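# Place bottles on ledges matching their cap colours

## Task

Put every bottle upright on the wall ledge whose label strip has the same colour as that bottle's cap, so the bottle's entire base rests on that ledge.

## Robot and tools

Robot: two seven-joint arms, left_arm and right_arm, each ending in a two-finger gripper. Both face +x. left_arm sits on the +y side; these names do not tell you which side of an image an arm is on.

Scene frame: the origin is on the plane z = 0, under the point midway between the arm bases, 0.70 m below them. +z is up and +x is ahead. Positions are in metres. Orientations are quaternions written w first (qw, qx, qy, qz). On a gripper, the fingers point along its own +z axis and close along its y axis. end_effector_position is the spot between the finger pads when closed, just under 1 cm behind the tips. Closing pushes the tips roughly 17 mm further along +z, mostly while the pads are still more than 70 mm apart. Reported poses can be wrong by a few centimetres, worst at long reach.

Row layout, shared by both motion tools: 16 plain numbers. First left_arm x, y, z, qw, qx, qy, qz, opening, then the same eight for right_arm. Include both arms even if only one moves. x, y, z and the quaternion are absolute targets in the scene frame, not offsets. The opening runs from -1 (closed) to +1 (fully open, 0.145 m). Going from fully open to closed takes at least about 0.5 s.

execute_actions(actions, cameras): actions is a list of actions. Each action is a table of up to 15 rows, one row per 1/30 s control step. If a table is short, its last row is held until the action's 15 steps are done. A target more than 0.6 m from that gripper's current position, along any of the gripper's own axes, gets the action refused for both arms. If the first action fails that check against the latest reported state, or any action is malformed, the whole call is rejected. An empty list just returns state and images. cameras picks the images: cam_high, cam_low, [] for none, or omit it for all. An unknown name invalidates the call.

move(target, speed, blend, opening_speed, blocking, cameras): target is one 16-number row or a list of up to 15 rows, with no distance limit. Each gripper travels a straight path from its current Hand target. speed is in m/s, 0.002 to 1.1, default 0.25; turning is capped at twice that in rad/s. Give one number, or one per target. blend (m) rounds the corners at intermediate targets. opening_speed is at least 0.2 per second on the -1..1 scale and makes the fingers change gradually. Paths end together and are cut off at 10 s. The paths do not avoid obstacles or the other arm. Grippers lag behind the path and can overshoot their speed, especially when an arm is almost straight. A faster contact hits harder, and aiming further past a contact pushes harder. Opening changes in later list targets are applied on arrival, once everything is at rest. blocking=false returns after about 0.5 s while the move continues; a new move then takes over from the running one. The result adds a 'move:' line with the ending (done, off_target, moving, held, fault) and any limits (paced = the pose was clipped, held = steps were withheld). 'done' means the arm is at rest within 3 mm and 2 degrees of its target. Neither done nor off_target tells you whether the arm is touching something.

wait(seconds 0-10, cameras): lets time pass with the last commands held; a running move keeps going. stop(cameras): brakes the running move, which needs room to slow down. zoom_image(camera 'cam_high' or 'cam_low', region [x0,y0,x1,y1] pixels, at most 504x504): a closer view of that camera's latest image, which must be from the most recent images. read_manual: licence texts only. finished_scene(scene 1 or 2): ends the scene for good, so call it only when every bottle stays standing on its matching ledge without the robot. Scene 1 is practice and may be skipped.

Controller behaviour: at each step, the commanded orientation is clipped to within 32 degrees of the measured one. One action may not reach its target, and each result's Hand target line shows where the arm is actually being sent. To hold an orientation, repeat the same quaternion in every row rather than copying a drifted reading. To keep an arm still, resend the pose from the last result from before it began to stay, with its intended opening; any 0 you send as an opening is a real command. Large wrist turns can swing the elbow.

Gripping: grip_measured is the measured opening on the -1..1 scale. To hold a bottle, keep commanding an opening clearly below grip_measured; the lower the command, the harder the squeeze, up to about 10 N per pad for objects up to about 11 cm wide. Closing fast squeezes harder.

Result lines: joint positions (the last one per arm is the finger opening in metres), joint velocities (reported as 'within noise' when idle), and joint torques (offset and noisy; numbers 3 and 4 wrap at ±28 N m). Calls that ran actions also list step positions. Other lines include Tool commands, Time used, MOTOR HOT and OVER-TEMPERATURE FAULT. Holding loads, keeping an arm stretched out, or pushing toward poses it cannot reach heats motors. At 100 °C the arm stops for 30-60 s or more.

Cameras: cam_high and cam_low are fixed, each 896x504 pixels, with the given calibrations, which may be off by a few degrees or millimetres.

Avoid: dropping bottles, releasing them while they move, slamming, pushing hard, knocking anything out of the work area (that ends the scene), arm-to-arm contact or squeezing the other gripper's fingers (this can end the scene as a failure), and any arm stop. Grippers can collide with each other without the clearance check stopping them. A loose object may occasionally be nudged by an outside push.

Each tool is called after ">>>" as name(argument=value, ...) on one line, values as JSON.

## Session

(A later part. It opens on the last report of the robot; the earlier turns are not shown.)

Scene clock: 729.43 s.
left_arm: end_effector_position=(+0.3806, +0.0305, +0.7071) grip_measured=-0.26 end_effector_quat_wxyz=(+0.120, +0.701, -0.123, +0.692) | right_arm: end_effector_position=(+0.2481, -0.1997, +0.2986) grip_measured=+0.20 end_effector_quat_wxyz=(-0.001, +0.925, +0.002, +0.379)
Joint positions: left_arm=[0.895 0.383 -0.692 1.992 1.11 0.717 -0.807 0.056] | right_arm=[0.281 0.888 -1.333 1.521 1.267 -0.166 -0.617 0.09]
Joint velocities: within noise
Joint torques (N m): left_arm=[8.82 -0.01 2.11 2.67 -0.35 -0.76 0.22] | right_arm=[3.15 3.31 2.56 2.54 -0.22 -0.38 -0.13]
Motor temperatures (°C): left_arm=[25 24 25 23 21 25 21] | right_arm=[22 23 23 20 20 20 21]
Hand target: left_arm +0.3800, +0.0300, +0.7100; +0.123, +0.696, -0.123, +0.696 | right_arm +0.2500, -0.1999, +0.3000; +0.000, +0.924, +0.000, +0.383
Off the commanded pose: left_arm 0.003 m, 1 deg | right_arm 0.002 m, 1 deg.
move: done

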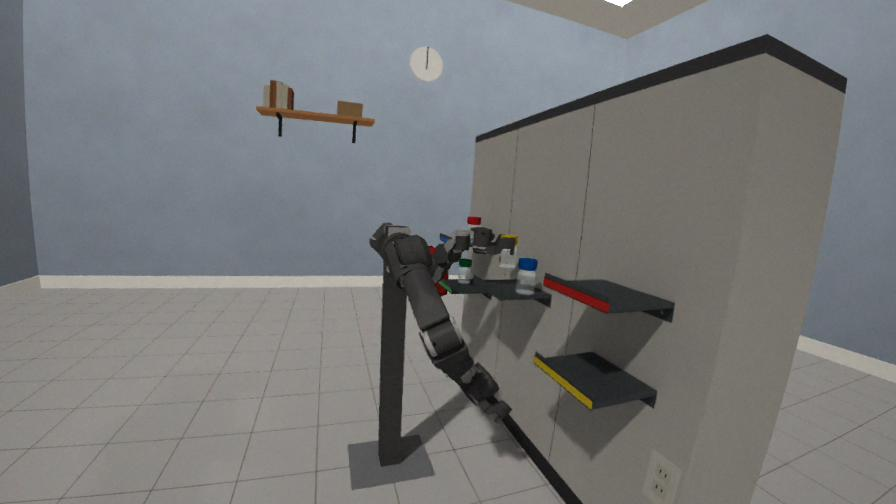

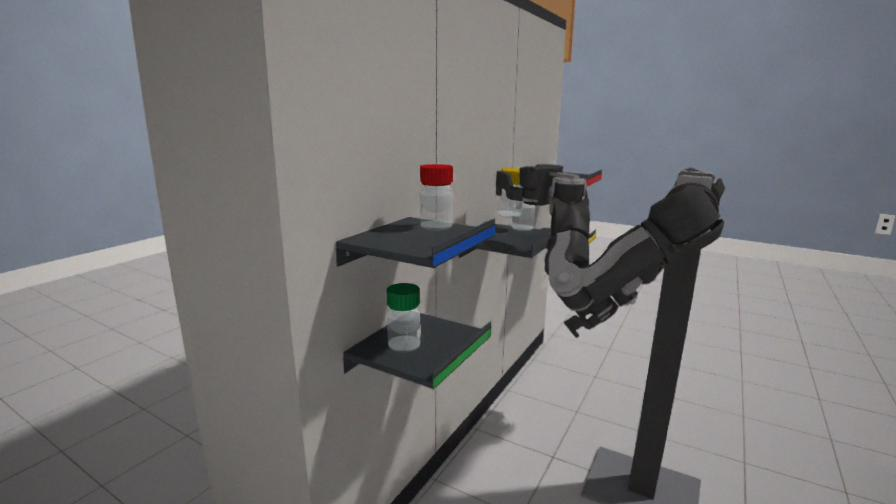

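>>> move(target=[[0.38,0.03,0.655,0.1228,0.6963,-0.1228,0.6963,-0.6,0.25,-0.2,0.3,0,0.924,0,0.383,0.2],[0.38,0.03,0.643,0.1228,0.6963,-0.1228,0.6963,-0.6,0.25,-0.2,0.3,0,0.924,0,0.383,0.2]], speed=[0.1,0.02])

>>> zoom_image(camera="cam_high", region=[460, 230, 560, 310])

Scene clock: 743.47 s.
left_arm: end_effector_position=(+0.3802, +0.0316, +0.6497) grip_measured=-0.26 end_effector_quat_wxyz=(+0.122, +0.689, -0.117, +0.704) | right_arm: end_effector_position=(+0.2481, -0.1997, +0.2986) grip_measured=+0.20 end_effector_quat_wxyz=(-0.001, +0.925, +0.002, +0.379)
Joint positions: left_arm=[0.724 0.473 -0.819 1.968 0.915 0.443 -0.702 0.056] | right_arm=[0.281 0.888 -1.333 1.521 1.267 -0.166 -0.617 0.09]
Joint velocities: within noise
Joint torques (N m): left_arm=[6.13 0.65 1.01 2.17 0 -0.34 0.27] | right_arm=[3.23 3.39 2.63 2.48 -0.24 -0.39 -0.13]
Motor temperatures (°C): left_arm=[27 23 25 22 22 25 21] | right_arm=[22 23 23 20 20 20 21]
Hand target: left_arm +0.3799, +0.0300, +0.6429; +0.123, +0.696, -0.123, +0.696 | right_arm +0.2500, -0.1999, +0.3000; +0.000, +0.924, +0.000, +0.383
Off the commanded pose: left_arm 0.007 m, 1 deg | right_arm 0.002 m, 1 deg.
move: off_target (left_arm)

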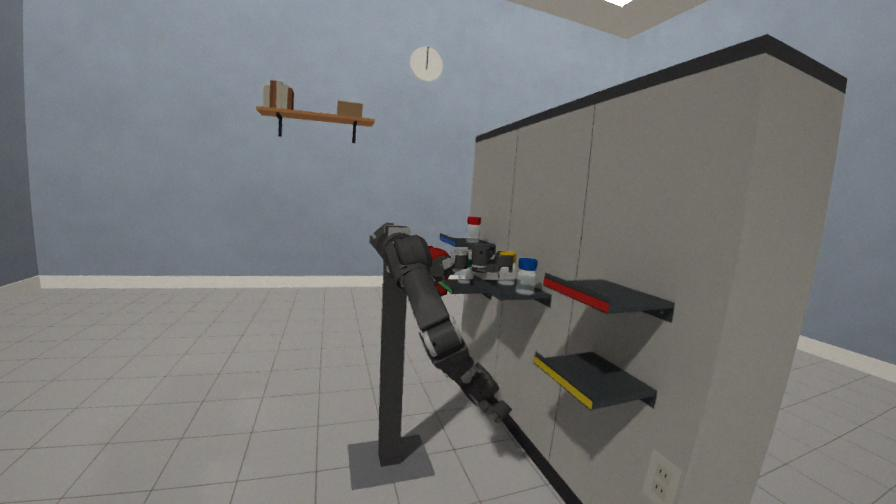

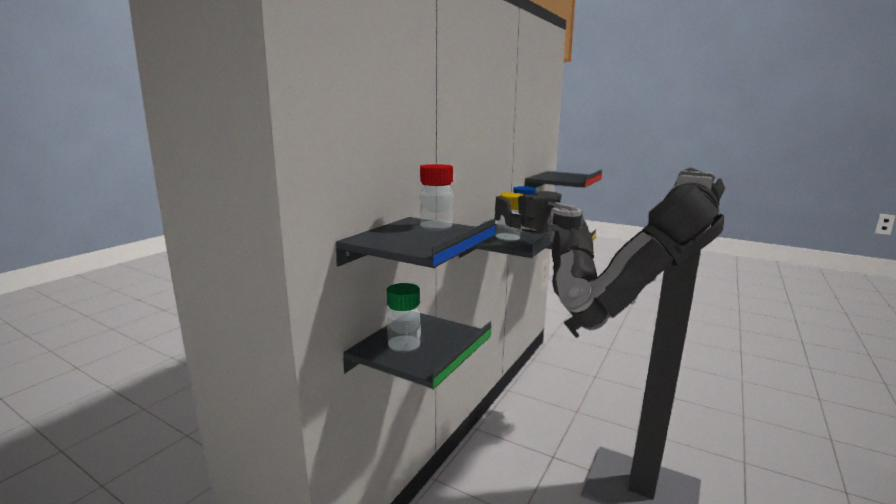

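Scaled by 5.040 from the camera's 896x504 image, which has a finer 1280x720 frame.

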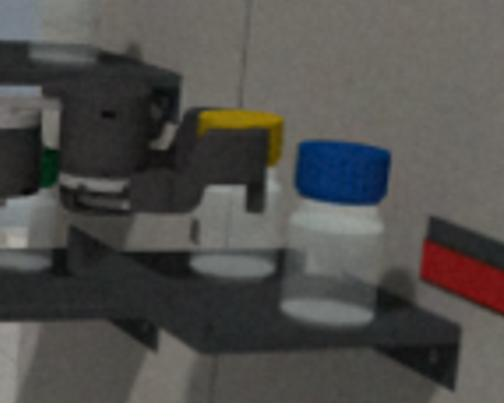

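>>> move(target=[[0.38,0.03,0.652,0.1228,0.6963,-0.1228,0.6963,-0.5,0.25,-0.2,0.3,0,0.924,0,0.383,0.1],[0.38,0.03,0.652,0.1228,0.6963,-0.1228,0.6963,0.15,0.25,-0.2,0.3,0,0.924,0,0.383,0.1],[0.265,0.072,0.665,0.1228,0.6963,-0.1228,0.6963,0.15,0.24,-0.2,0.45,0,0.7071,0,0.7071,0.1],[0.27,0.28,0.74,0,0.7071,0,0.7071,0.2,0.26,-0.1,0.68,-0.1228,0.6963,0.1228,0.6963,0.1]], speed=[0.05,0.05,0.15,0.25], opening_speed=1.0)

>>> zoom_image(camera="cam_high", region=[440, 200, 580, 310])

>>> zoom_image(camera="cam_low", region=[420, 130, 640, 280])

Scene clock: 764.93 s.
left_arm: end_effector_position=(+0.2696, +0.2808, +0.7410) grip_measured=+0.20 end_effector_quat_wxyz=(-0.022, +0.684, -0.028, +0.729) | right_arm: end_effector_position=(+0.2608, -0.1004, +0.6796) grip_measured=+0.10 end_effector_quat_wxyz=(-0.246, +0.612, +0.224, +0.718)
Joint positions: left_arm=[1.869 2.004 -1.563 2.337 1.584 0.249 -0.316 0.09] | right_arm=[0.822 1.522 -1.113 2.441 1.264 -0.302 -0.265 0.083]
Joint velocities: within noise
Joint torques (N m): left_arm=[1.89 -1.67 1.69 -0.5 0.04 -0.53 0.19] | right_arm=[2.84 3.39 3.17 1.21 0.05 -0.31 0.15]
Motor temperatures (°C): left_arm=[26 23 24 22 21 25 21] | right_arm=[22 23 23 20 20 20 21]
Hand target: left_arm +0.2700, +0.2800, +0.7397; -0.019, +0.686, -0.030, +0.727 | right_arm +0.2607, -0.1002, +0.6798; -0.246, +0.612, +0.226, +0.717
Off the commanded pose: left_arm 0.001 m, 6 deg | right_arm 0.001 m, 21 deg.
joint read past its limit (right arm) — joint 4 (elbow), upper limit, where the elbow is as bent as it goes.
joint sent to its limit (left arm) — joint 3 (upper arm roll), lower limit; joint 5 (forearm roll), upper limit. The joint targets are off in orientation, not in position.
joint sent to its limit (right arm) — joint 4 (elbow), upper limit, where the elbow is as bent as it goes. The joint targets are off in orientation, not in position.
move: off_target (left_arm, right_arm); target 4's new opening was sent with left_arm's hand 0.001 m and 6 deg from that target

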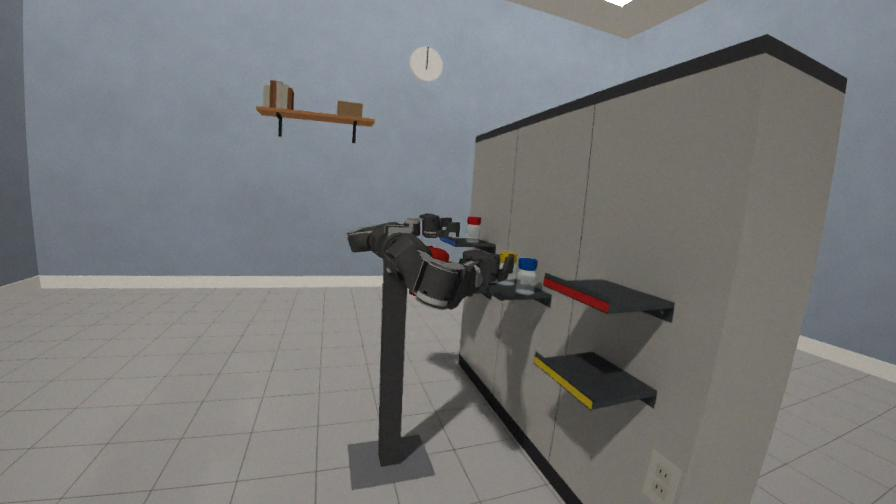

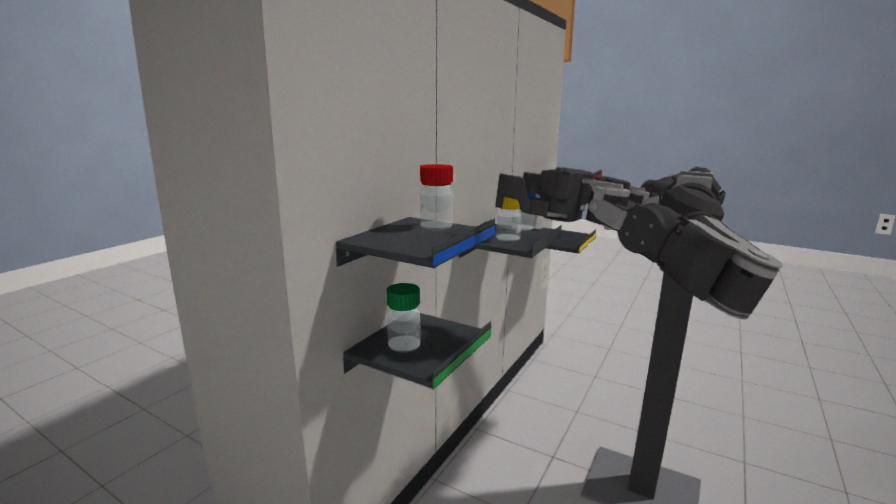

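Scaled by 3.600 from the camera's 896x504 image, which has a finer 1280x720 frame.

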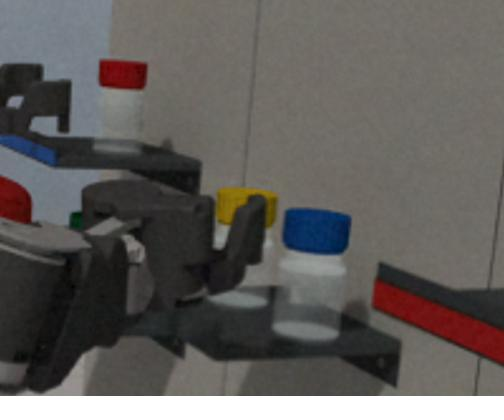

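Scaled by 2.291 from the camera's 896x504 image, which has a finer 1280x720 frame.

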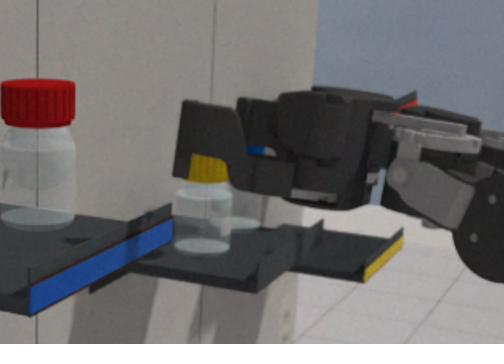

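>>> move(target=[[0.15,0.55,0.66,-0.455,0.5417,0.4547,0.5417,0.2,0.25,-0.2,0.5,0,0.7071,0,0.7071,0.1],[0.06,0.6,0.56,-0.455,0.5417,0.4547,0.5417,0.2,0.25,-0.22,0.35,0,0.924,0,0.383,0.1],[0.06,0.5,0.32,-0.246,0.708,0.594,0.293,0.2,0.25,-0.2,0.3,0,0.924,0,0.383,0.1]], speed=0.3)

>>> move(target=[[0.16,0.27,0.17,0,1,0,0,0.2,0.16,-0.27,0.17,0,1,0,0,0.2],[0.25,0.2,0.30,0,0.924,0,0.383,0.2,0.25,-0.2,0.30,0,0.924,0,0.383,0.2]], speed=0.25)

Scene clock: 809.87 s.
left_arm: end_effector_position=(+0.0601, +0.5015, +0.3218) grip_measured=+0.20 end_effector_quat_wxyz=(-0.249, +0.706, +0.594, +0.295) | right_arm: end_effector_position=(+0.2505, -0.2009, +0.3005) grip_measured=+0.10 end_effector_quat_wxyz=(+0.002, +0.924, -0.001, +0.382)
Joint positions: left_arm=[-0.688 0.725 0.292 1.256 1.584 -0.074 -0.637 0.09] | right_arm=[0.3 0.891 -1.351 1.523 1.277 -0.175 -0.63 0.083]
Joint velocities: within noise
Joint torques (N m): left_arm=[-0.49 5.02 1.52 1.95 -0.06 -0.32 0.27] | right_arm=[2.68 3.39 1.76 2.02 -0.26 -0.39 0.22]
Motor temperatures (°C): left_arm=[24 23 24 21 21 25 21] | right_arm=[22 23 23 20 20 20 21]
Hand target: left_arm +0.0599, +0.4999, +0.3199; -0.246, +0.708, +0.594, +0.293 | right_arm +0.2500, -0.2001, +0.3000; +0.000, +0.924, +0.000, +0.383
Off the commanded pose: left_arm 0.002 m, 0 deg | right_arm 0.001 m, 0 deg.
move: done; limits=paced

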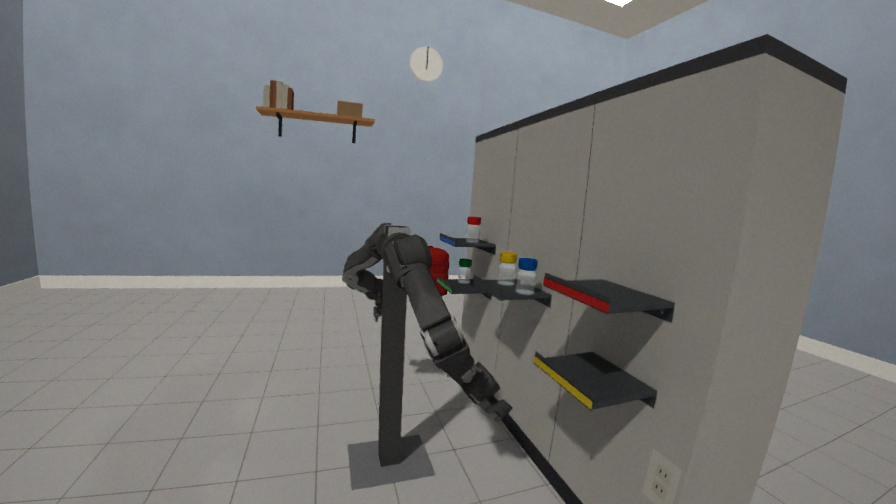

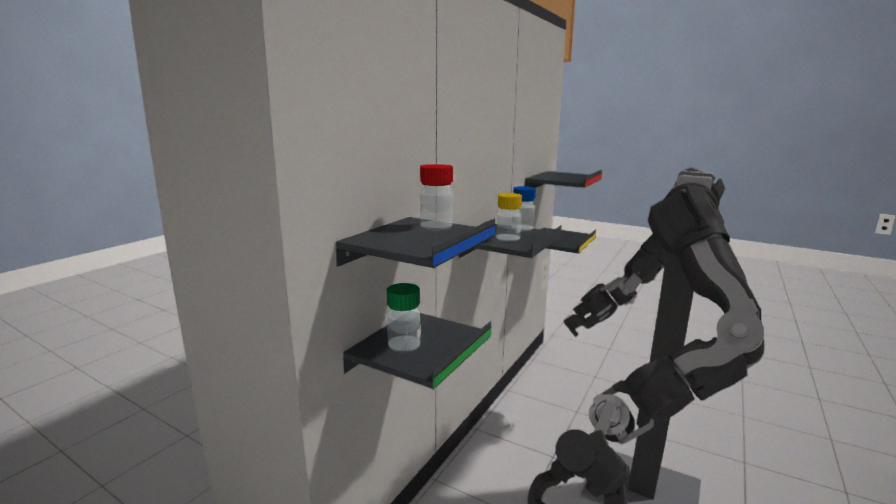

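Scene clock: 815.10 s.
left_arm: end_effector_position=(+0.2505, +0.2001, +0.3001) grip_measured=+0.20 end_effector_quat_wxyz=(+0.001, +0.924, -0.001, +0.383) | right_arm: end_effector_position=(+0.2482, -0.1997, +0.2987) grip_measured=+0.20 end_effector_quat_wxyz=(-0.001, +0.925, +0.002, +0.379)
Joint positions: left_arm=[-0.071 0.746 -0.765 1.52 0.973 0.091 -0.491 0.09] | right_arm=[0.27 0.886 -1.316 1.521 1.26 -0.159 -0.614 0.09]
Joint velocities: within noise
Joint torques (N m): left_arm=[2.73 2.97 1.36 4.16 -0.11 -0.53 -0.02] | right_arm=[3.23 3.47 2.59 2.45 -0.22 -0.38 -0.1]
Motor temperatures (°C): left_arm=[24 23 24 21 21 25 21] | right_arm=[22 23 23 20 20 20 21]
Hand target: left_arm +0.2501, +0.2001, +0.3001; +0.000, +0.924, +0.000, +0.383 | right_arm +0.2500, -0.1999, +0.3000; +0.000, +0.924, +0.000, +0.383
Off the commanded pose: left_arm 0.001 m, 0 deg | right_arm 0.002 m, 1 deg.
move: done

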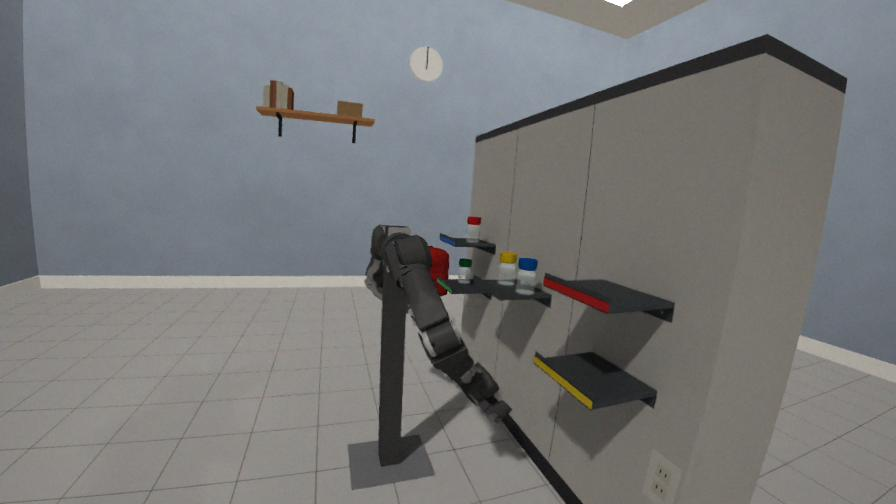

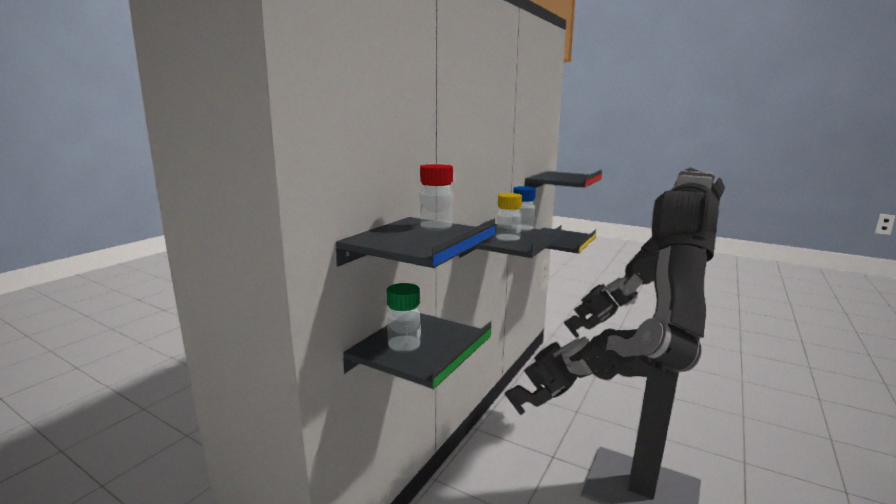

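>>> move(target=[[0.27,0.18,0.5,0,0.7071,0,0.7071,0.4,0.06,-0.5,0.32,0.246,0.708,-0.594,0.293,0.1],[0.29,0.21,0.70,-0.153,0.6904,0.153,0.6904,0.4,0.16,-0.27,0.17,0,1,0,0,0.1],[0.30,0.295,0.745,-0.153,0.6904,0.153,0.6904,0.4,0.25,-0.2,0.30,0,0.924,0,0.383,0.1]], speed=0.25)

Scene clock: 832.60 s.
left_arm: end_effector_position=(+0.2995, +0.2954, +0.7458) grip_measured=+0.40 end_effector_quat_wxyz=(-0.154, +0.689, +0.155, +0.691) | right_arm: end_effector_position=(+0.2494, -0.1990, +0.2993) grip_measured=+0.10 end_effector_quat_wxyz=(-0.002, +0.925, +0.002, +0.381)
Joint positions: left_arm=[0.456 1.016 0.116 2.316 1.579 0.782 -1.289 0.105] | right_arm=[-0.061 0.753 -0.787 1.521 0.986 0.082 -0.498 0.083]
Joint velocities: within noise
Joint torques (N m): left_arm=[4 4.47 1.99 0.51 -0.19 -0.2 0.23] | right_arm=[1.99 3.36 2.48 3.11 -0.18 -0.38 -0.15]
Motor temperatures (°C): left_arm=[24 23 24 22 21 25 21] | right_arm=[21 24 23 20 20 20 21]
Hand target: left_arm +0.3000, +0.2950, +0.7450; -0.153, +0.690, +0.153, +0.690 | right_arm +0.2501, -0.2000, +0.3000; +0.000, +0.924, +0.000, +0.383
Off the commanded pose: left_arm 0.001 m, 0 deg | right_arm 0.001 m, 0 deg.
joint sent to its limit (left arm) — joint 6 (wrist pitch), upper limit. The joint targets still meet the commanded pose.
move: done

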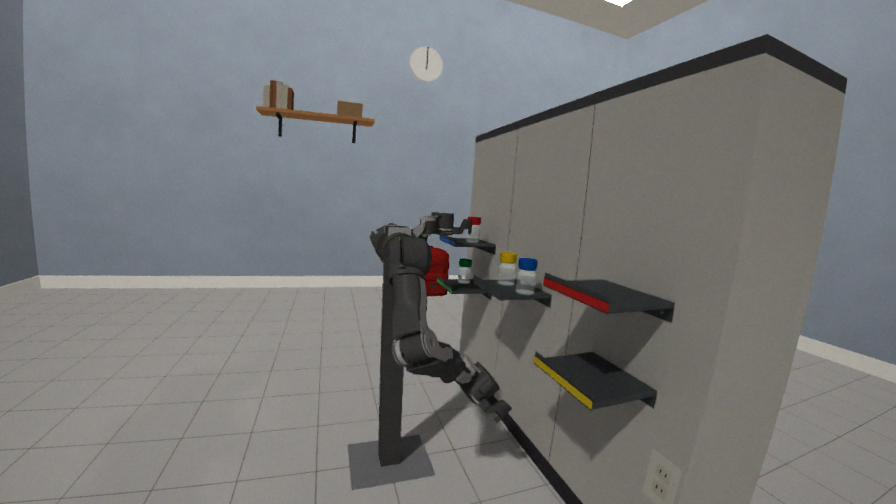

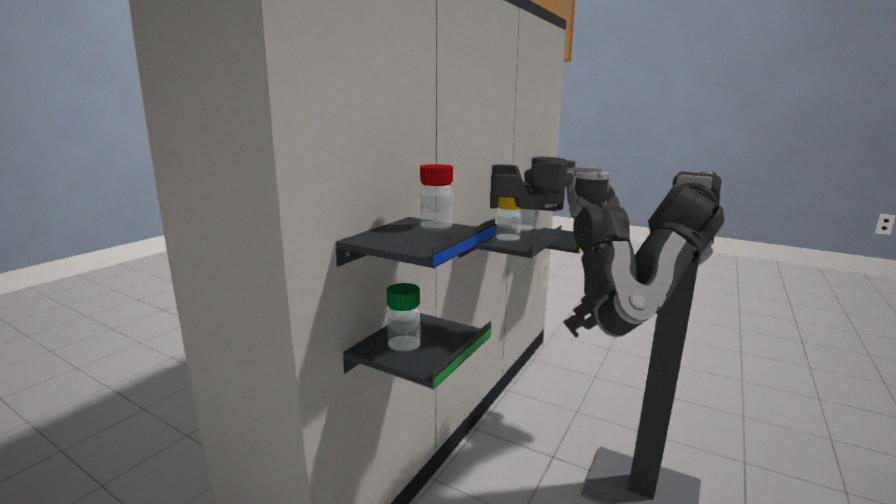

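>>> move(target=[[0.345,0.317,0.745,-0.153,0.6904,0.153,0.6904,0.4,0.27,-0.16,0.5,0,0.7071,0,0.7071,0.25],[0.385,0.336,0.745,-0.153,0.6904,0.153,0.6904,0.4,0.28,-0.02,0.69,-0.1228,0.6963,0.1228,0.6963,0.25]], speed=0.2)

>>> zoom_image(camera="cam_high", region=[440, 200, 580, 310])

>>> zoom_image(camera="cam_low", region=[380, 130, 600, 280])

Scene clock: 859.40 s.
left_arm: end_effector_position=(+0.3838, +0.3376, +0.7454) grip_measured=+0.40 end_effector_quat_wxyz=(-0.156, +0.690, +0.155, +0.690) | right_arm: end_effector_position=(+0.2806, -0.0194, +0.6903) grip_measured=+0.25 end_effector_quat_wxyz=(-0.124, +0.695, +0.119, +0.698)
Joint positions: left_arm=[0.768 1 -0.227 1.825 1.257 0.673 -0.876 0.105] | right_arm=[0.688 0.34 -0.833 2.441 1.146 0.783 -1.254 0.094]
Joint velocities: within noise
Joint torques (N m): left_arm=[7.69 3.07 1.78 1.43 -0.24 -0.53 0.23] | right_arm=[4.39 -0.3 1.42 1.57 -0.27 -0.03 -0.16]
Motor temperatures (°C): left_arm=[24 23 24 21 22 24 21] | right_arm=[21 23 23 20 20 20 21]
Hand target: left_arm +0.3850, +0.3360, +0.7450; -0.153, +0.690, +0.153, +0.690 | right_arm +0.2808, -0.0196, +0.6899; -0.121, +0.696, +0.120, +0.697
Off the commanded pose: left_arm 0.002 m, 0 deg | right_arm 0.001 m, 0 deg.
joint read past its limit (right arm) — joint 4 (elbow), upper limit, where the elbow is as bent as it goes.
joint sent to its limit (right arm) — joint 4 (elbow), upper limit, where the elbow is as bent as it goes; joint 6 (wrist pitch), upper limit. The joint targets still meet the commanded pose.
move: done

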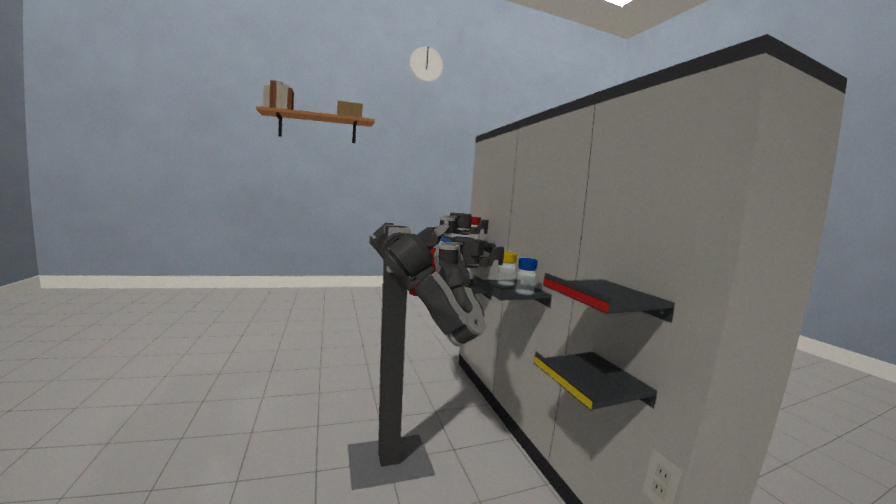

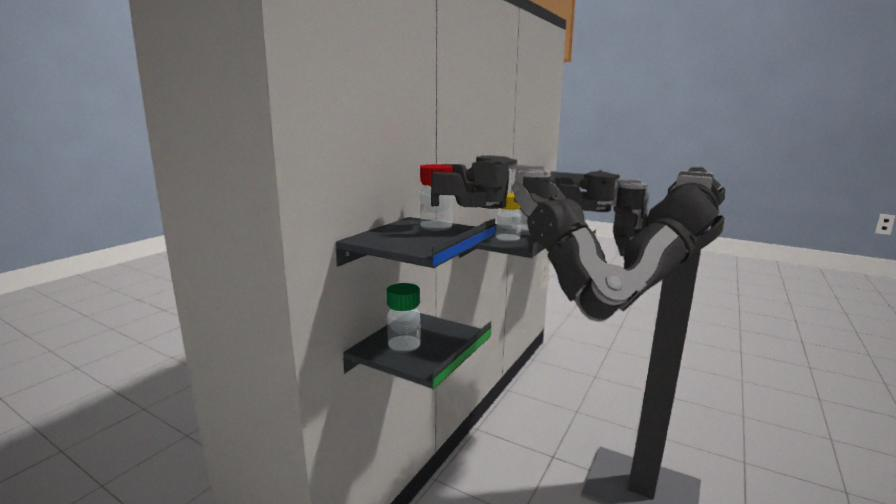

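Scaled by 3.600 from the camera's 896x504 image, which has a finer 1280x720 frame.

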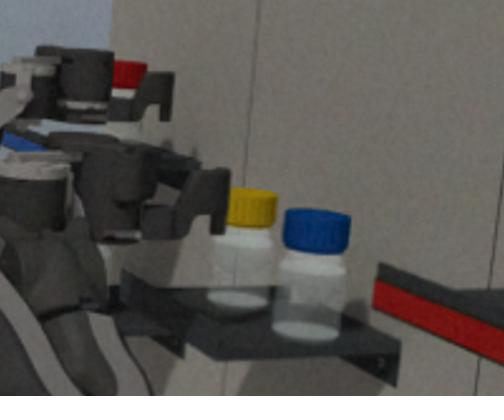

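Scaled by 2.291 from the camera's 896x504 image, which has a finer 1280x720 frame.

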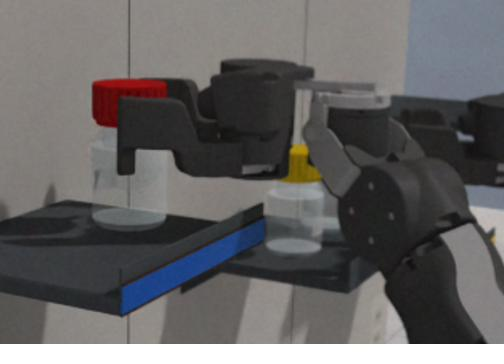

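>>> move(target=[[0.385,0.336,0.737,-0.153,0.6904,0.153,0.6904,0.4,0.31,-0.002,0.665,-0.1228,0.6963,0.1228,0.6963,0.25],[0.385,0.336,0.737,-0.153,0.6904,0.153,0.6904,0.4,0.385,0.032,0.648,-0.1228,0.6963,0.1228,0.6963,0.25],[0.385,0.336,0.737,-0.153,0.6904,0.153,0.6904,-0.6,0.385,0.032,0.648,-0.1228,0.6963,0.1228,0.6963,-0.6]], speed=0.15, opening_speed=1.0)

>>> zoom_image(camera="cam_high", region=[440, 200, 580, 310])

>>> zoom_image(camera="cam_low", region=[380, 130, 600, 280])

Scene clock: 876.53 s.
left_arm: end_effector_position=(+0.3848, +0.3365, +0.7376) grip_measured=-0.24 end_effector_quat_wxyz=(-0.154, +0.690, +0.154, +0.690) | right_arm: end_effector_position=(+0.3859, +0.0309, +0.6479) grip_measured=-0.30 end_effector_quat_wxyz=(-0.121, +0.698, +0.121, +0.696)
Joint positions: left_arm=[0.733 1.001 -0.227 1.83 1.245 0.64 -0.868 0.058] | right_arm=[0.858 0.245 -0.99 1.806 0.92 0.437 -0.858 0.053]
Joint velocities: within noise
Joint torques (N m): left_arm=[6.45 4.15 2.54 1.95 -0.19 -0.53 0.2] | right_arm=[5.87 -1.2 2.45 2.82 -0.39 -0.38 0.11]
Motor temperatures (°C): left_arm=[26 23 24 21 22 25 21] | right_arm=[22 23 23 20 20 20 21]
Hand target: left_arm +0.3850, +0.3360, +0.7370; -0.153, +0.690, +0.153, +0.690 | right_arm +0.3850, +0.0320, +0.6480; -0.123, +0.696, +0.123, +0.696
Off the commanded pose: left_arm 0.001 m, 0 deg | right_arm 0.001 m, 0 deg.
move: done

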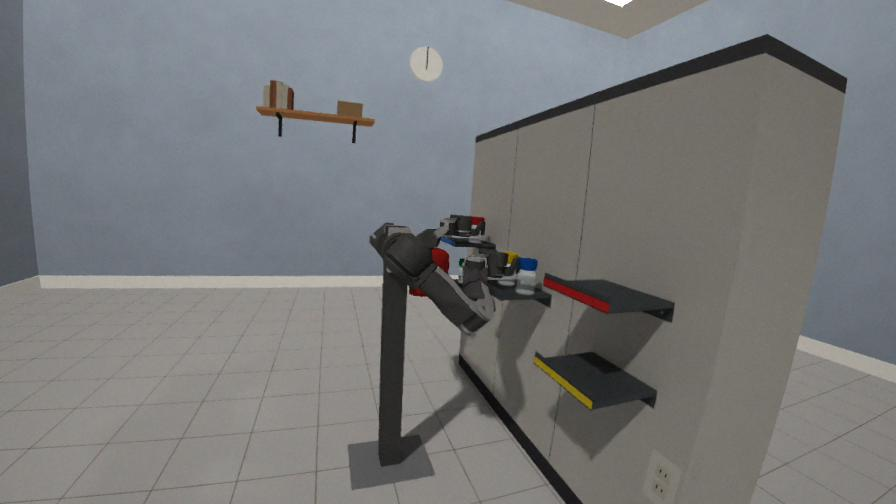

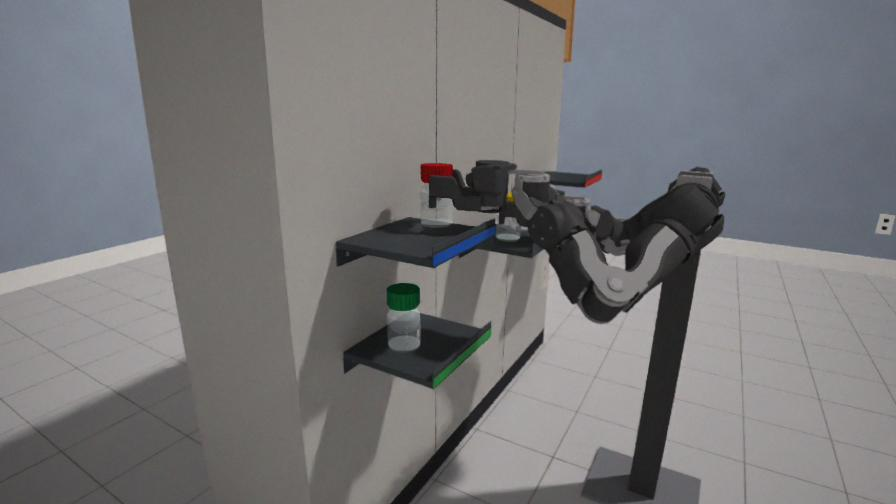

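Scaled by 3.600 from the camera's 896x504 image, which has a finer 1280x720 frame.

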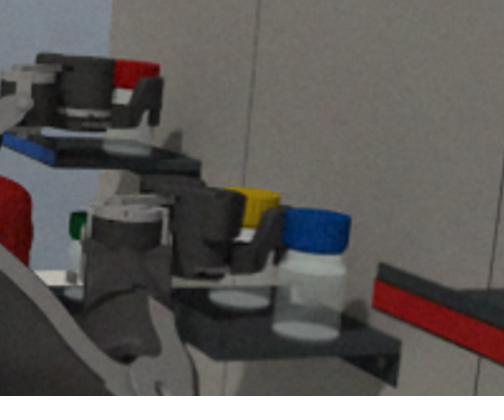

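Scaled by 2.291 from the camera's 896x504 image, which has a finer 1280x720 frame.

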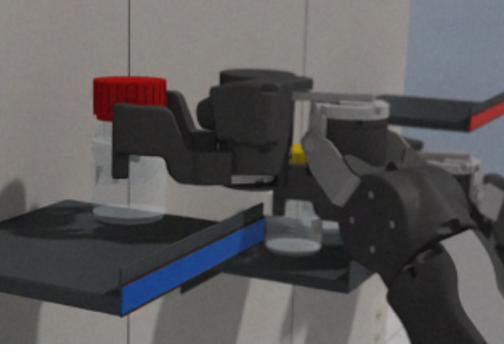

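>>> move(target=[[0.385,0.336,0.737,-0.153,0.6904,0.153,0.6904,-0.6,0.385,0.032,0.72,-0.1228,0.6963,0.1228,0.6963,-0.6],[0.385,0.336,0.737,-0.153,0.6904,0.153,0.6904,-0.6,0.285,-0.005,0.72,-0.1228,0.6963,0.1228,0.6963,-0.6],[0.385,0.336,0.737,-0.153,0.6904,0.153,0.6904,-0.6,0.27,-0.18,0.64,0,0.7071,0,0.7071,-0.6],[0.385,0.336,0.737,-0.153,0.6904,0.153,0.6904,-0.6,0.245,-0.36,0.605,0.0923,0.701,-0.0923,0.701,-0.6]], speed=0.25)

>>> zoom_image(camera="cam_high", region=[460, 220, 700, 420])

Scene clock: 902.23 s.
left_arm: end_effector_position=(+0.3848, +0.3365, +0.7376) grip_measured=-0.24 end_effector_quat_wxyz=(-0.154, +0.690, +0.154, +0.690) | right_arm: end_effector_position=(+0.2451, -0.3607, +0.6045) grip_measured=-0.55 end_effector_quat_wxyz=(+0.096, +0.704, -0.093, +0.697)
Joint positions: left_arm=[0.733 1.001 -0.227 1.83 1.245 0.64 -0.868 0.058] | right_arm=[0.768 1.975 -1.571 2.153 1.39 -0.776 -0.521 0.034]
Joint velocities: within noise
Joint torques (N m): left_arm=[6.45 4.18 2.55 1.95 -0.19 -0.53 0.2] | right_arm=[1.31 4.81 2.06 0.57 -0.14 -0.65 0.18]
Motor temperatures (°C): left_arm=[26 23 25 21 22 25 21] | right_arm=[23 23 23 20 20 20 21]
Hand target: left_arm +0.3850, +0.3360, +0.7370; -0.153, +0.690, +0.153, +0.690 | right_arm +0.2450, -0.3601, +0.6050; +0.093, +0.702, -0.092, +0.700
Off the commanded pose: left_arm 0.001 m, 0 deg | right_arm 0.001 m, 1 deg.
joint sent to its limit (right arm) — joint 3 (upper arm roll), lower limit; joint 6 (wrist pitch), lower limit. The joint targets still meet the commanded pose.
move: done

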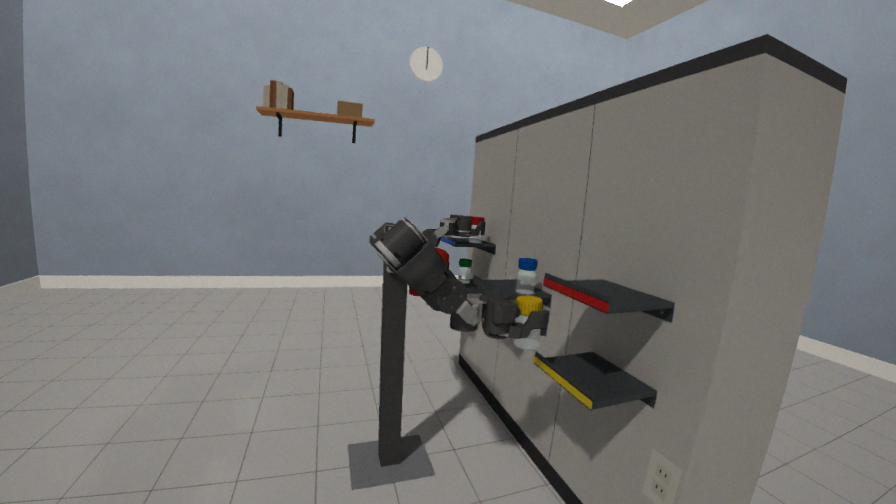

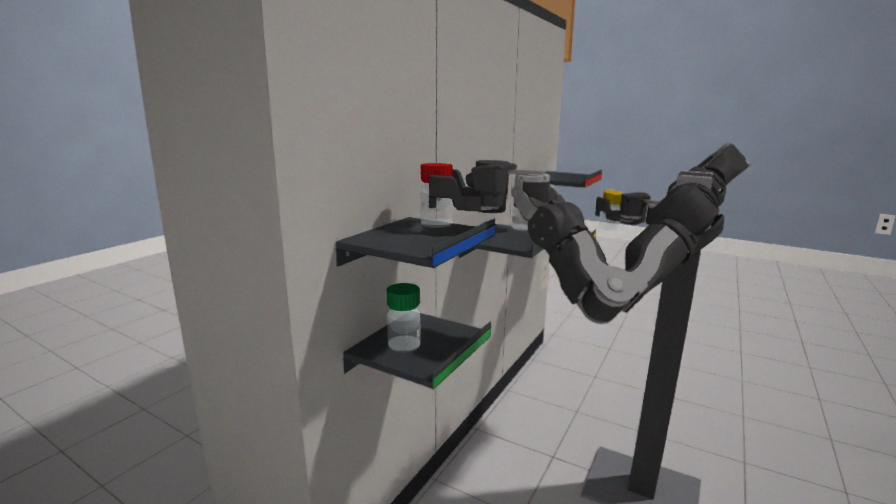

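Scaled by 2.100 from the camera's 896x504 image, which has a finer 1280x720 frame.

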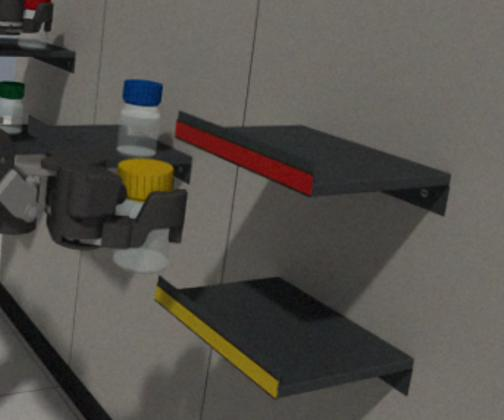

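>>> move(target=[0.385,0.336,0.737,-0.153,0.6904,0.153,0.6904,-0.6,0.36,-0.392,0.605,0.0923,0.701,-0.0923,0.701,-0.6], speed=0.12)

>>> zoom_image(camera="cam_high", region=[500, 240, 660, 420])

>>> zoom_image(camera="cam_low", region=[500, 150, 660, 280])

Scene clock: 920.90 s.
left_arm: end_effector_position=(+0.3848, +0.3365, +0.7376) grip_measured=-0.24 end_effector_quat_wxyz=(-0.154, +0.690, +0.154, +0.690) | right_arm: end_effector_position=(+0.3594, -0.3922, +0.6011) grip_measured=-0.55 end_effector_quat_wxyz=(+0.094, +0.705, -0.094, +0.697)
Joint positions: left_arm=[0.733 1.001 -0.227 1.83 1.245 0.64 -0.868 0.058] | right_arm=[0.944 1.534 -1.372 1.647 1.516 -0.413 -0.387 0.034]
Joint velocities: within noise
Joint torques (N m): left_arm=[6.45 4.18 2.54 1.96 -0.19 -0.53 0.2] | right_arm=[4.34 5.21 5.15 0.55 -0.11 -0.54 0.2]
Motor temperatures (°C): left_arm=[26 23 25 21 22 25 21] | right_arm=[22 24 23 20 20 20 21]
Hand target: left_arm +0.3850, +0.3360, +0.7370; -0.153, +0.690, +0.153, +0.690 | right_arm +0.3600, -0.3920, +0.6050; +0.092, +0.701, -0.092, +0.701
Off the commanded pose: left_arm 0.001 m, 0 deg | right_arm 0.004 m, 1 deg.
move: off_target (right_arm)

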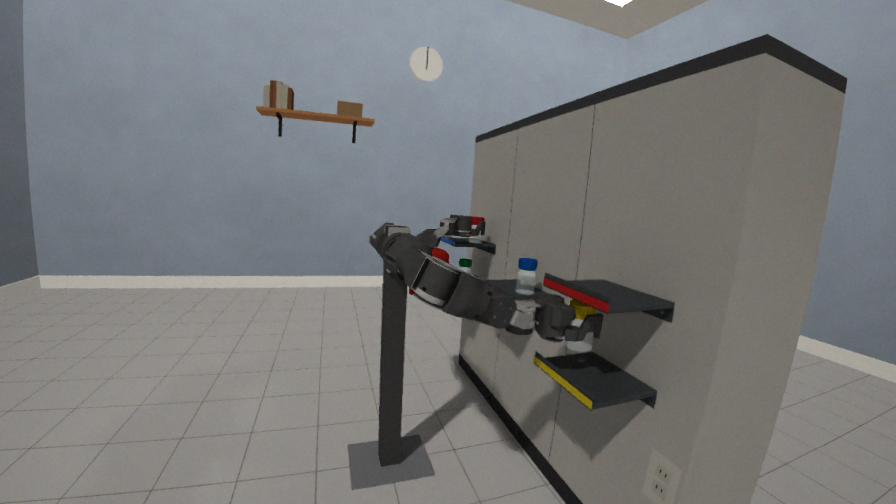

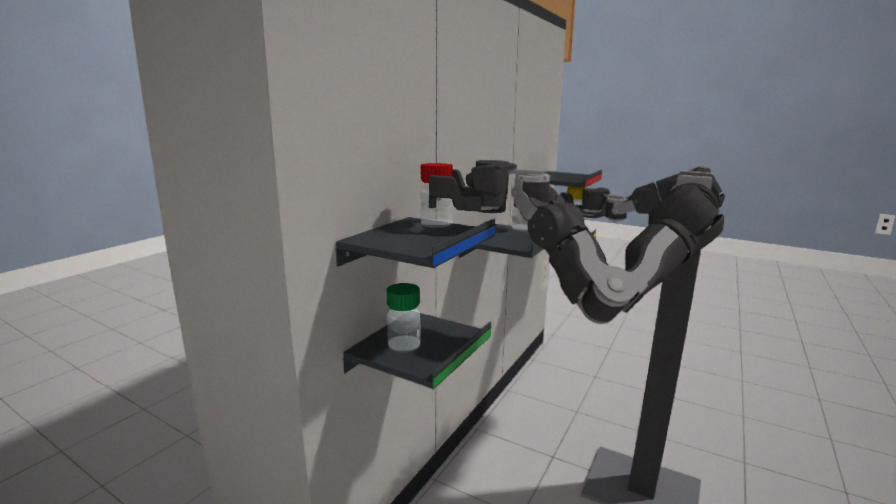

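Scaled by 2.800 from the camera's 896x504 image, which has a finer 1280x720 frame.

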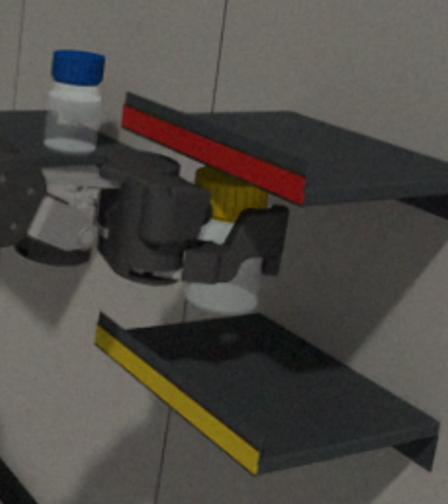

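Scaled by 3.150 from the camera's 896x504 image, which has a finer 1280x720 frame.

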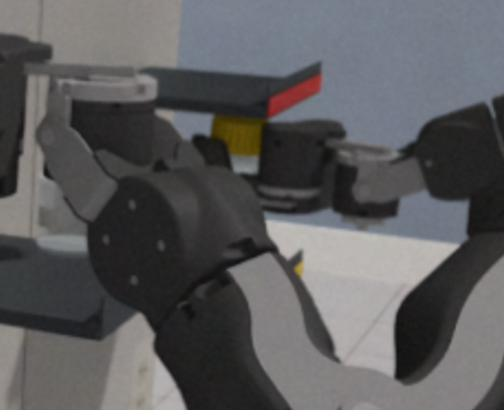

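>>> move(target=[[0.385,0.336,0.737,-0.153,0.6904,0.153,0.6904,-0.6,0.40,-0.398,0.605,0.0923,0.701,-0.0923,0.701,-0.6],[0.385,0.336,0.737,-0.153,0.6904,0.153,0.6904,-0.6,0.40,-0.398,0.568,0.0923,0.701,-0.0923,0.701,-0.6]], speed=[0.12,0.05])

>>> zoom_image(camera="cam_high", region=[500, 240, 660, 420])

Scene clock: 932.83 s.
left_arm: end_effector_position=(+0.3848, +0.3365, +0.7376) grip_measured=-0.24 end_effector_quat_wxyz=(-0.154, +0.690, +0.154, +0.690) | right_arm: end_effector_position=(+0.3993, -0.3990, +0.5650) grip_measured=-0.55 end_effector_quat_wxyz=(+0.094, +0.706, -0.095, +0.696)
Joint positions: left_arm=[0.733 1.001 -0.227 1.83 1.245 0.64 -0.868 0.058] | right_arm=[0.922 1.298 -1.365 1.348 1.498 -0.433 -0.316 0.034]
Joint velocities: within noise
Joint torques (N m): left_arm=[6.45 4.18 2.54 1.95 -0.19 -0.53 0.2] | right_arm=[4.84 4.71 4.52 0.51 -0.18 -0.79 0.19]
Motor temperatures (°C): left_arm=[26 23 25 21 22 25 21] | right_arm=[22 24 24 19 20 21 21]
Hand target: left_arm +0.3850, +0.3360, +0.7370; -0.153, +0.690, +0.153, +0.690 | right_arm +0.4000, -0.3980, +0.5681; +0.092, +0.701, -0.092, +0.701
Off the commanded pose: left_arm 0.001 m, 0 deg | right_arm 0.003 m, 1 deg.
move: done

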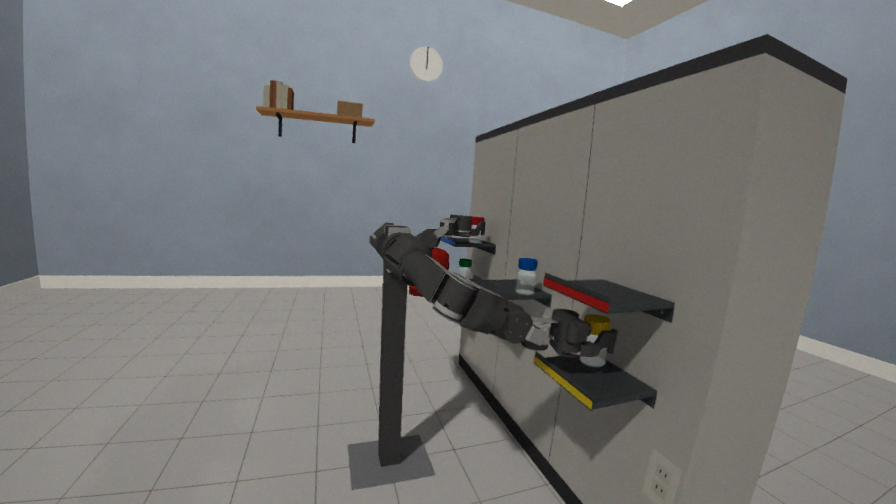

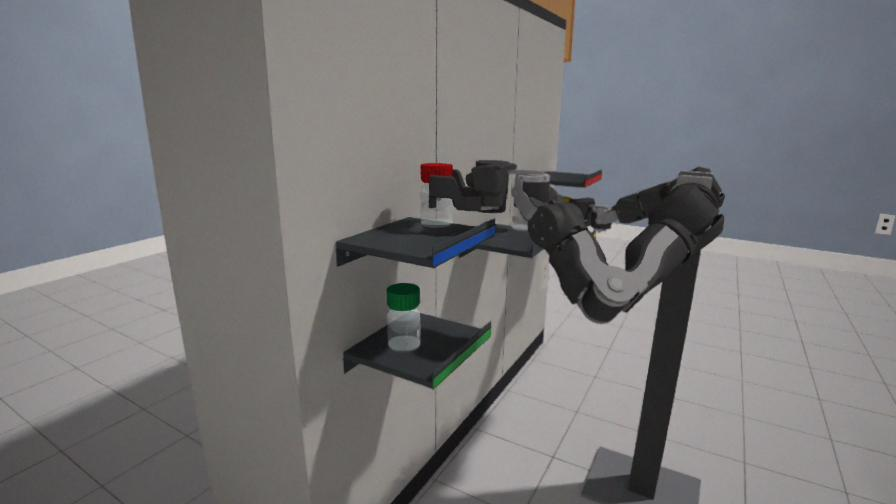

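Scaled by 2.800 from the camera's 896x504 image, which has a finer 1280x720 frame.

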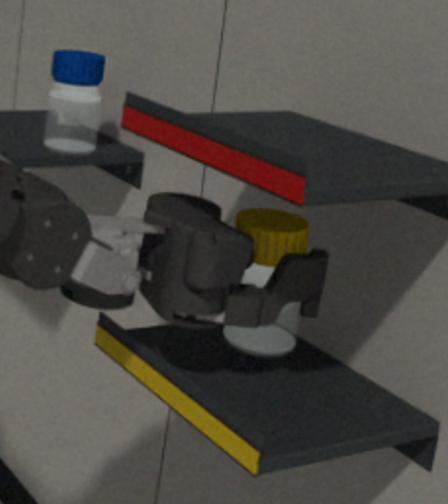

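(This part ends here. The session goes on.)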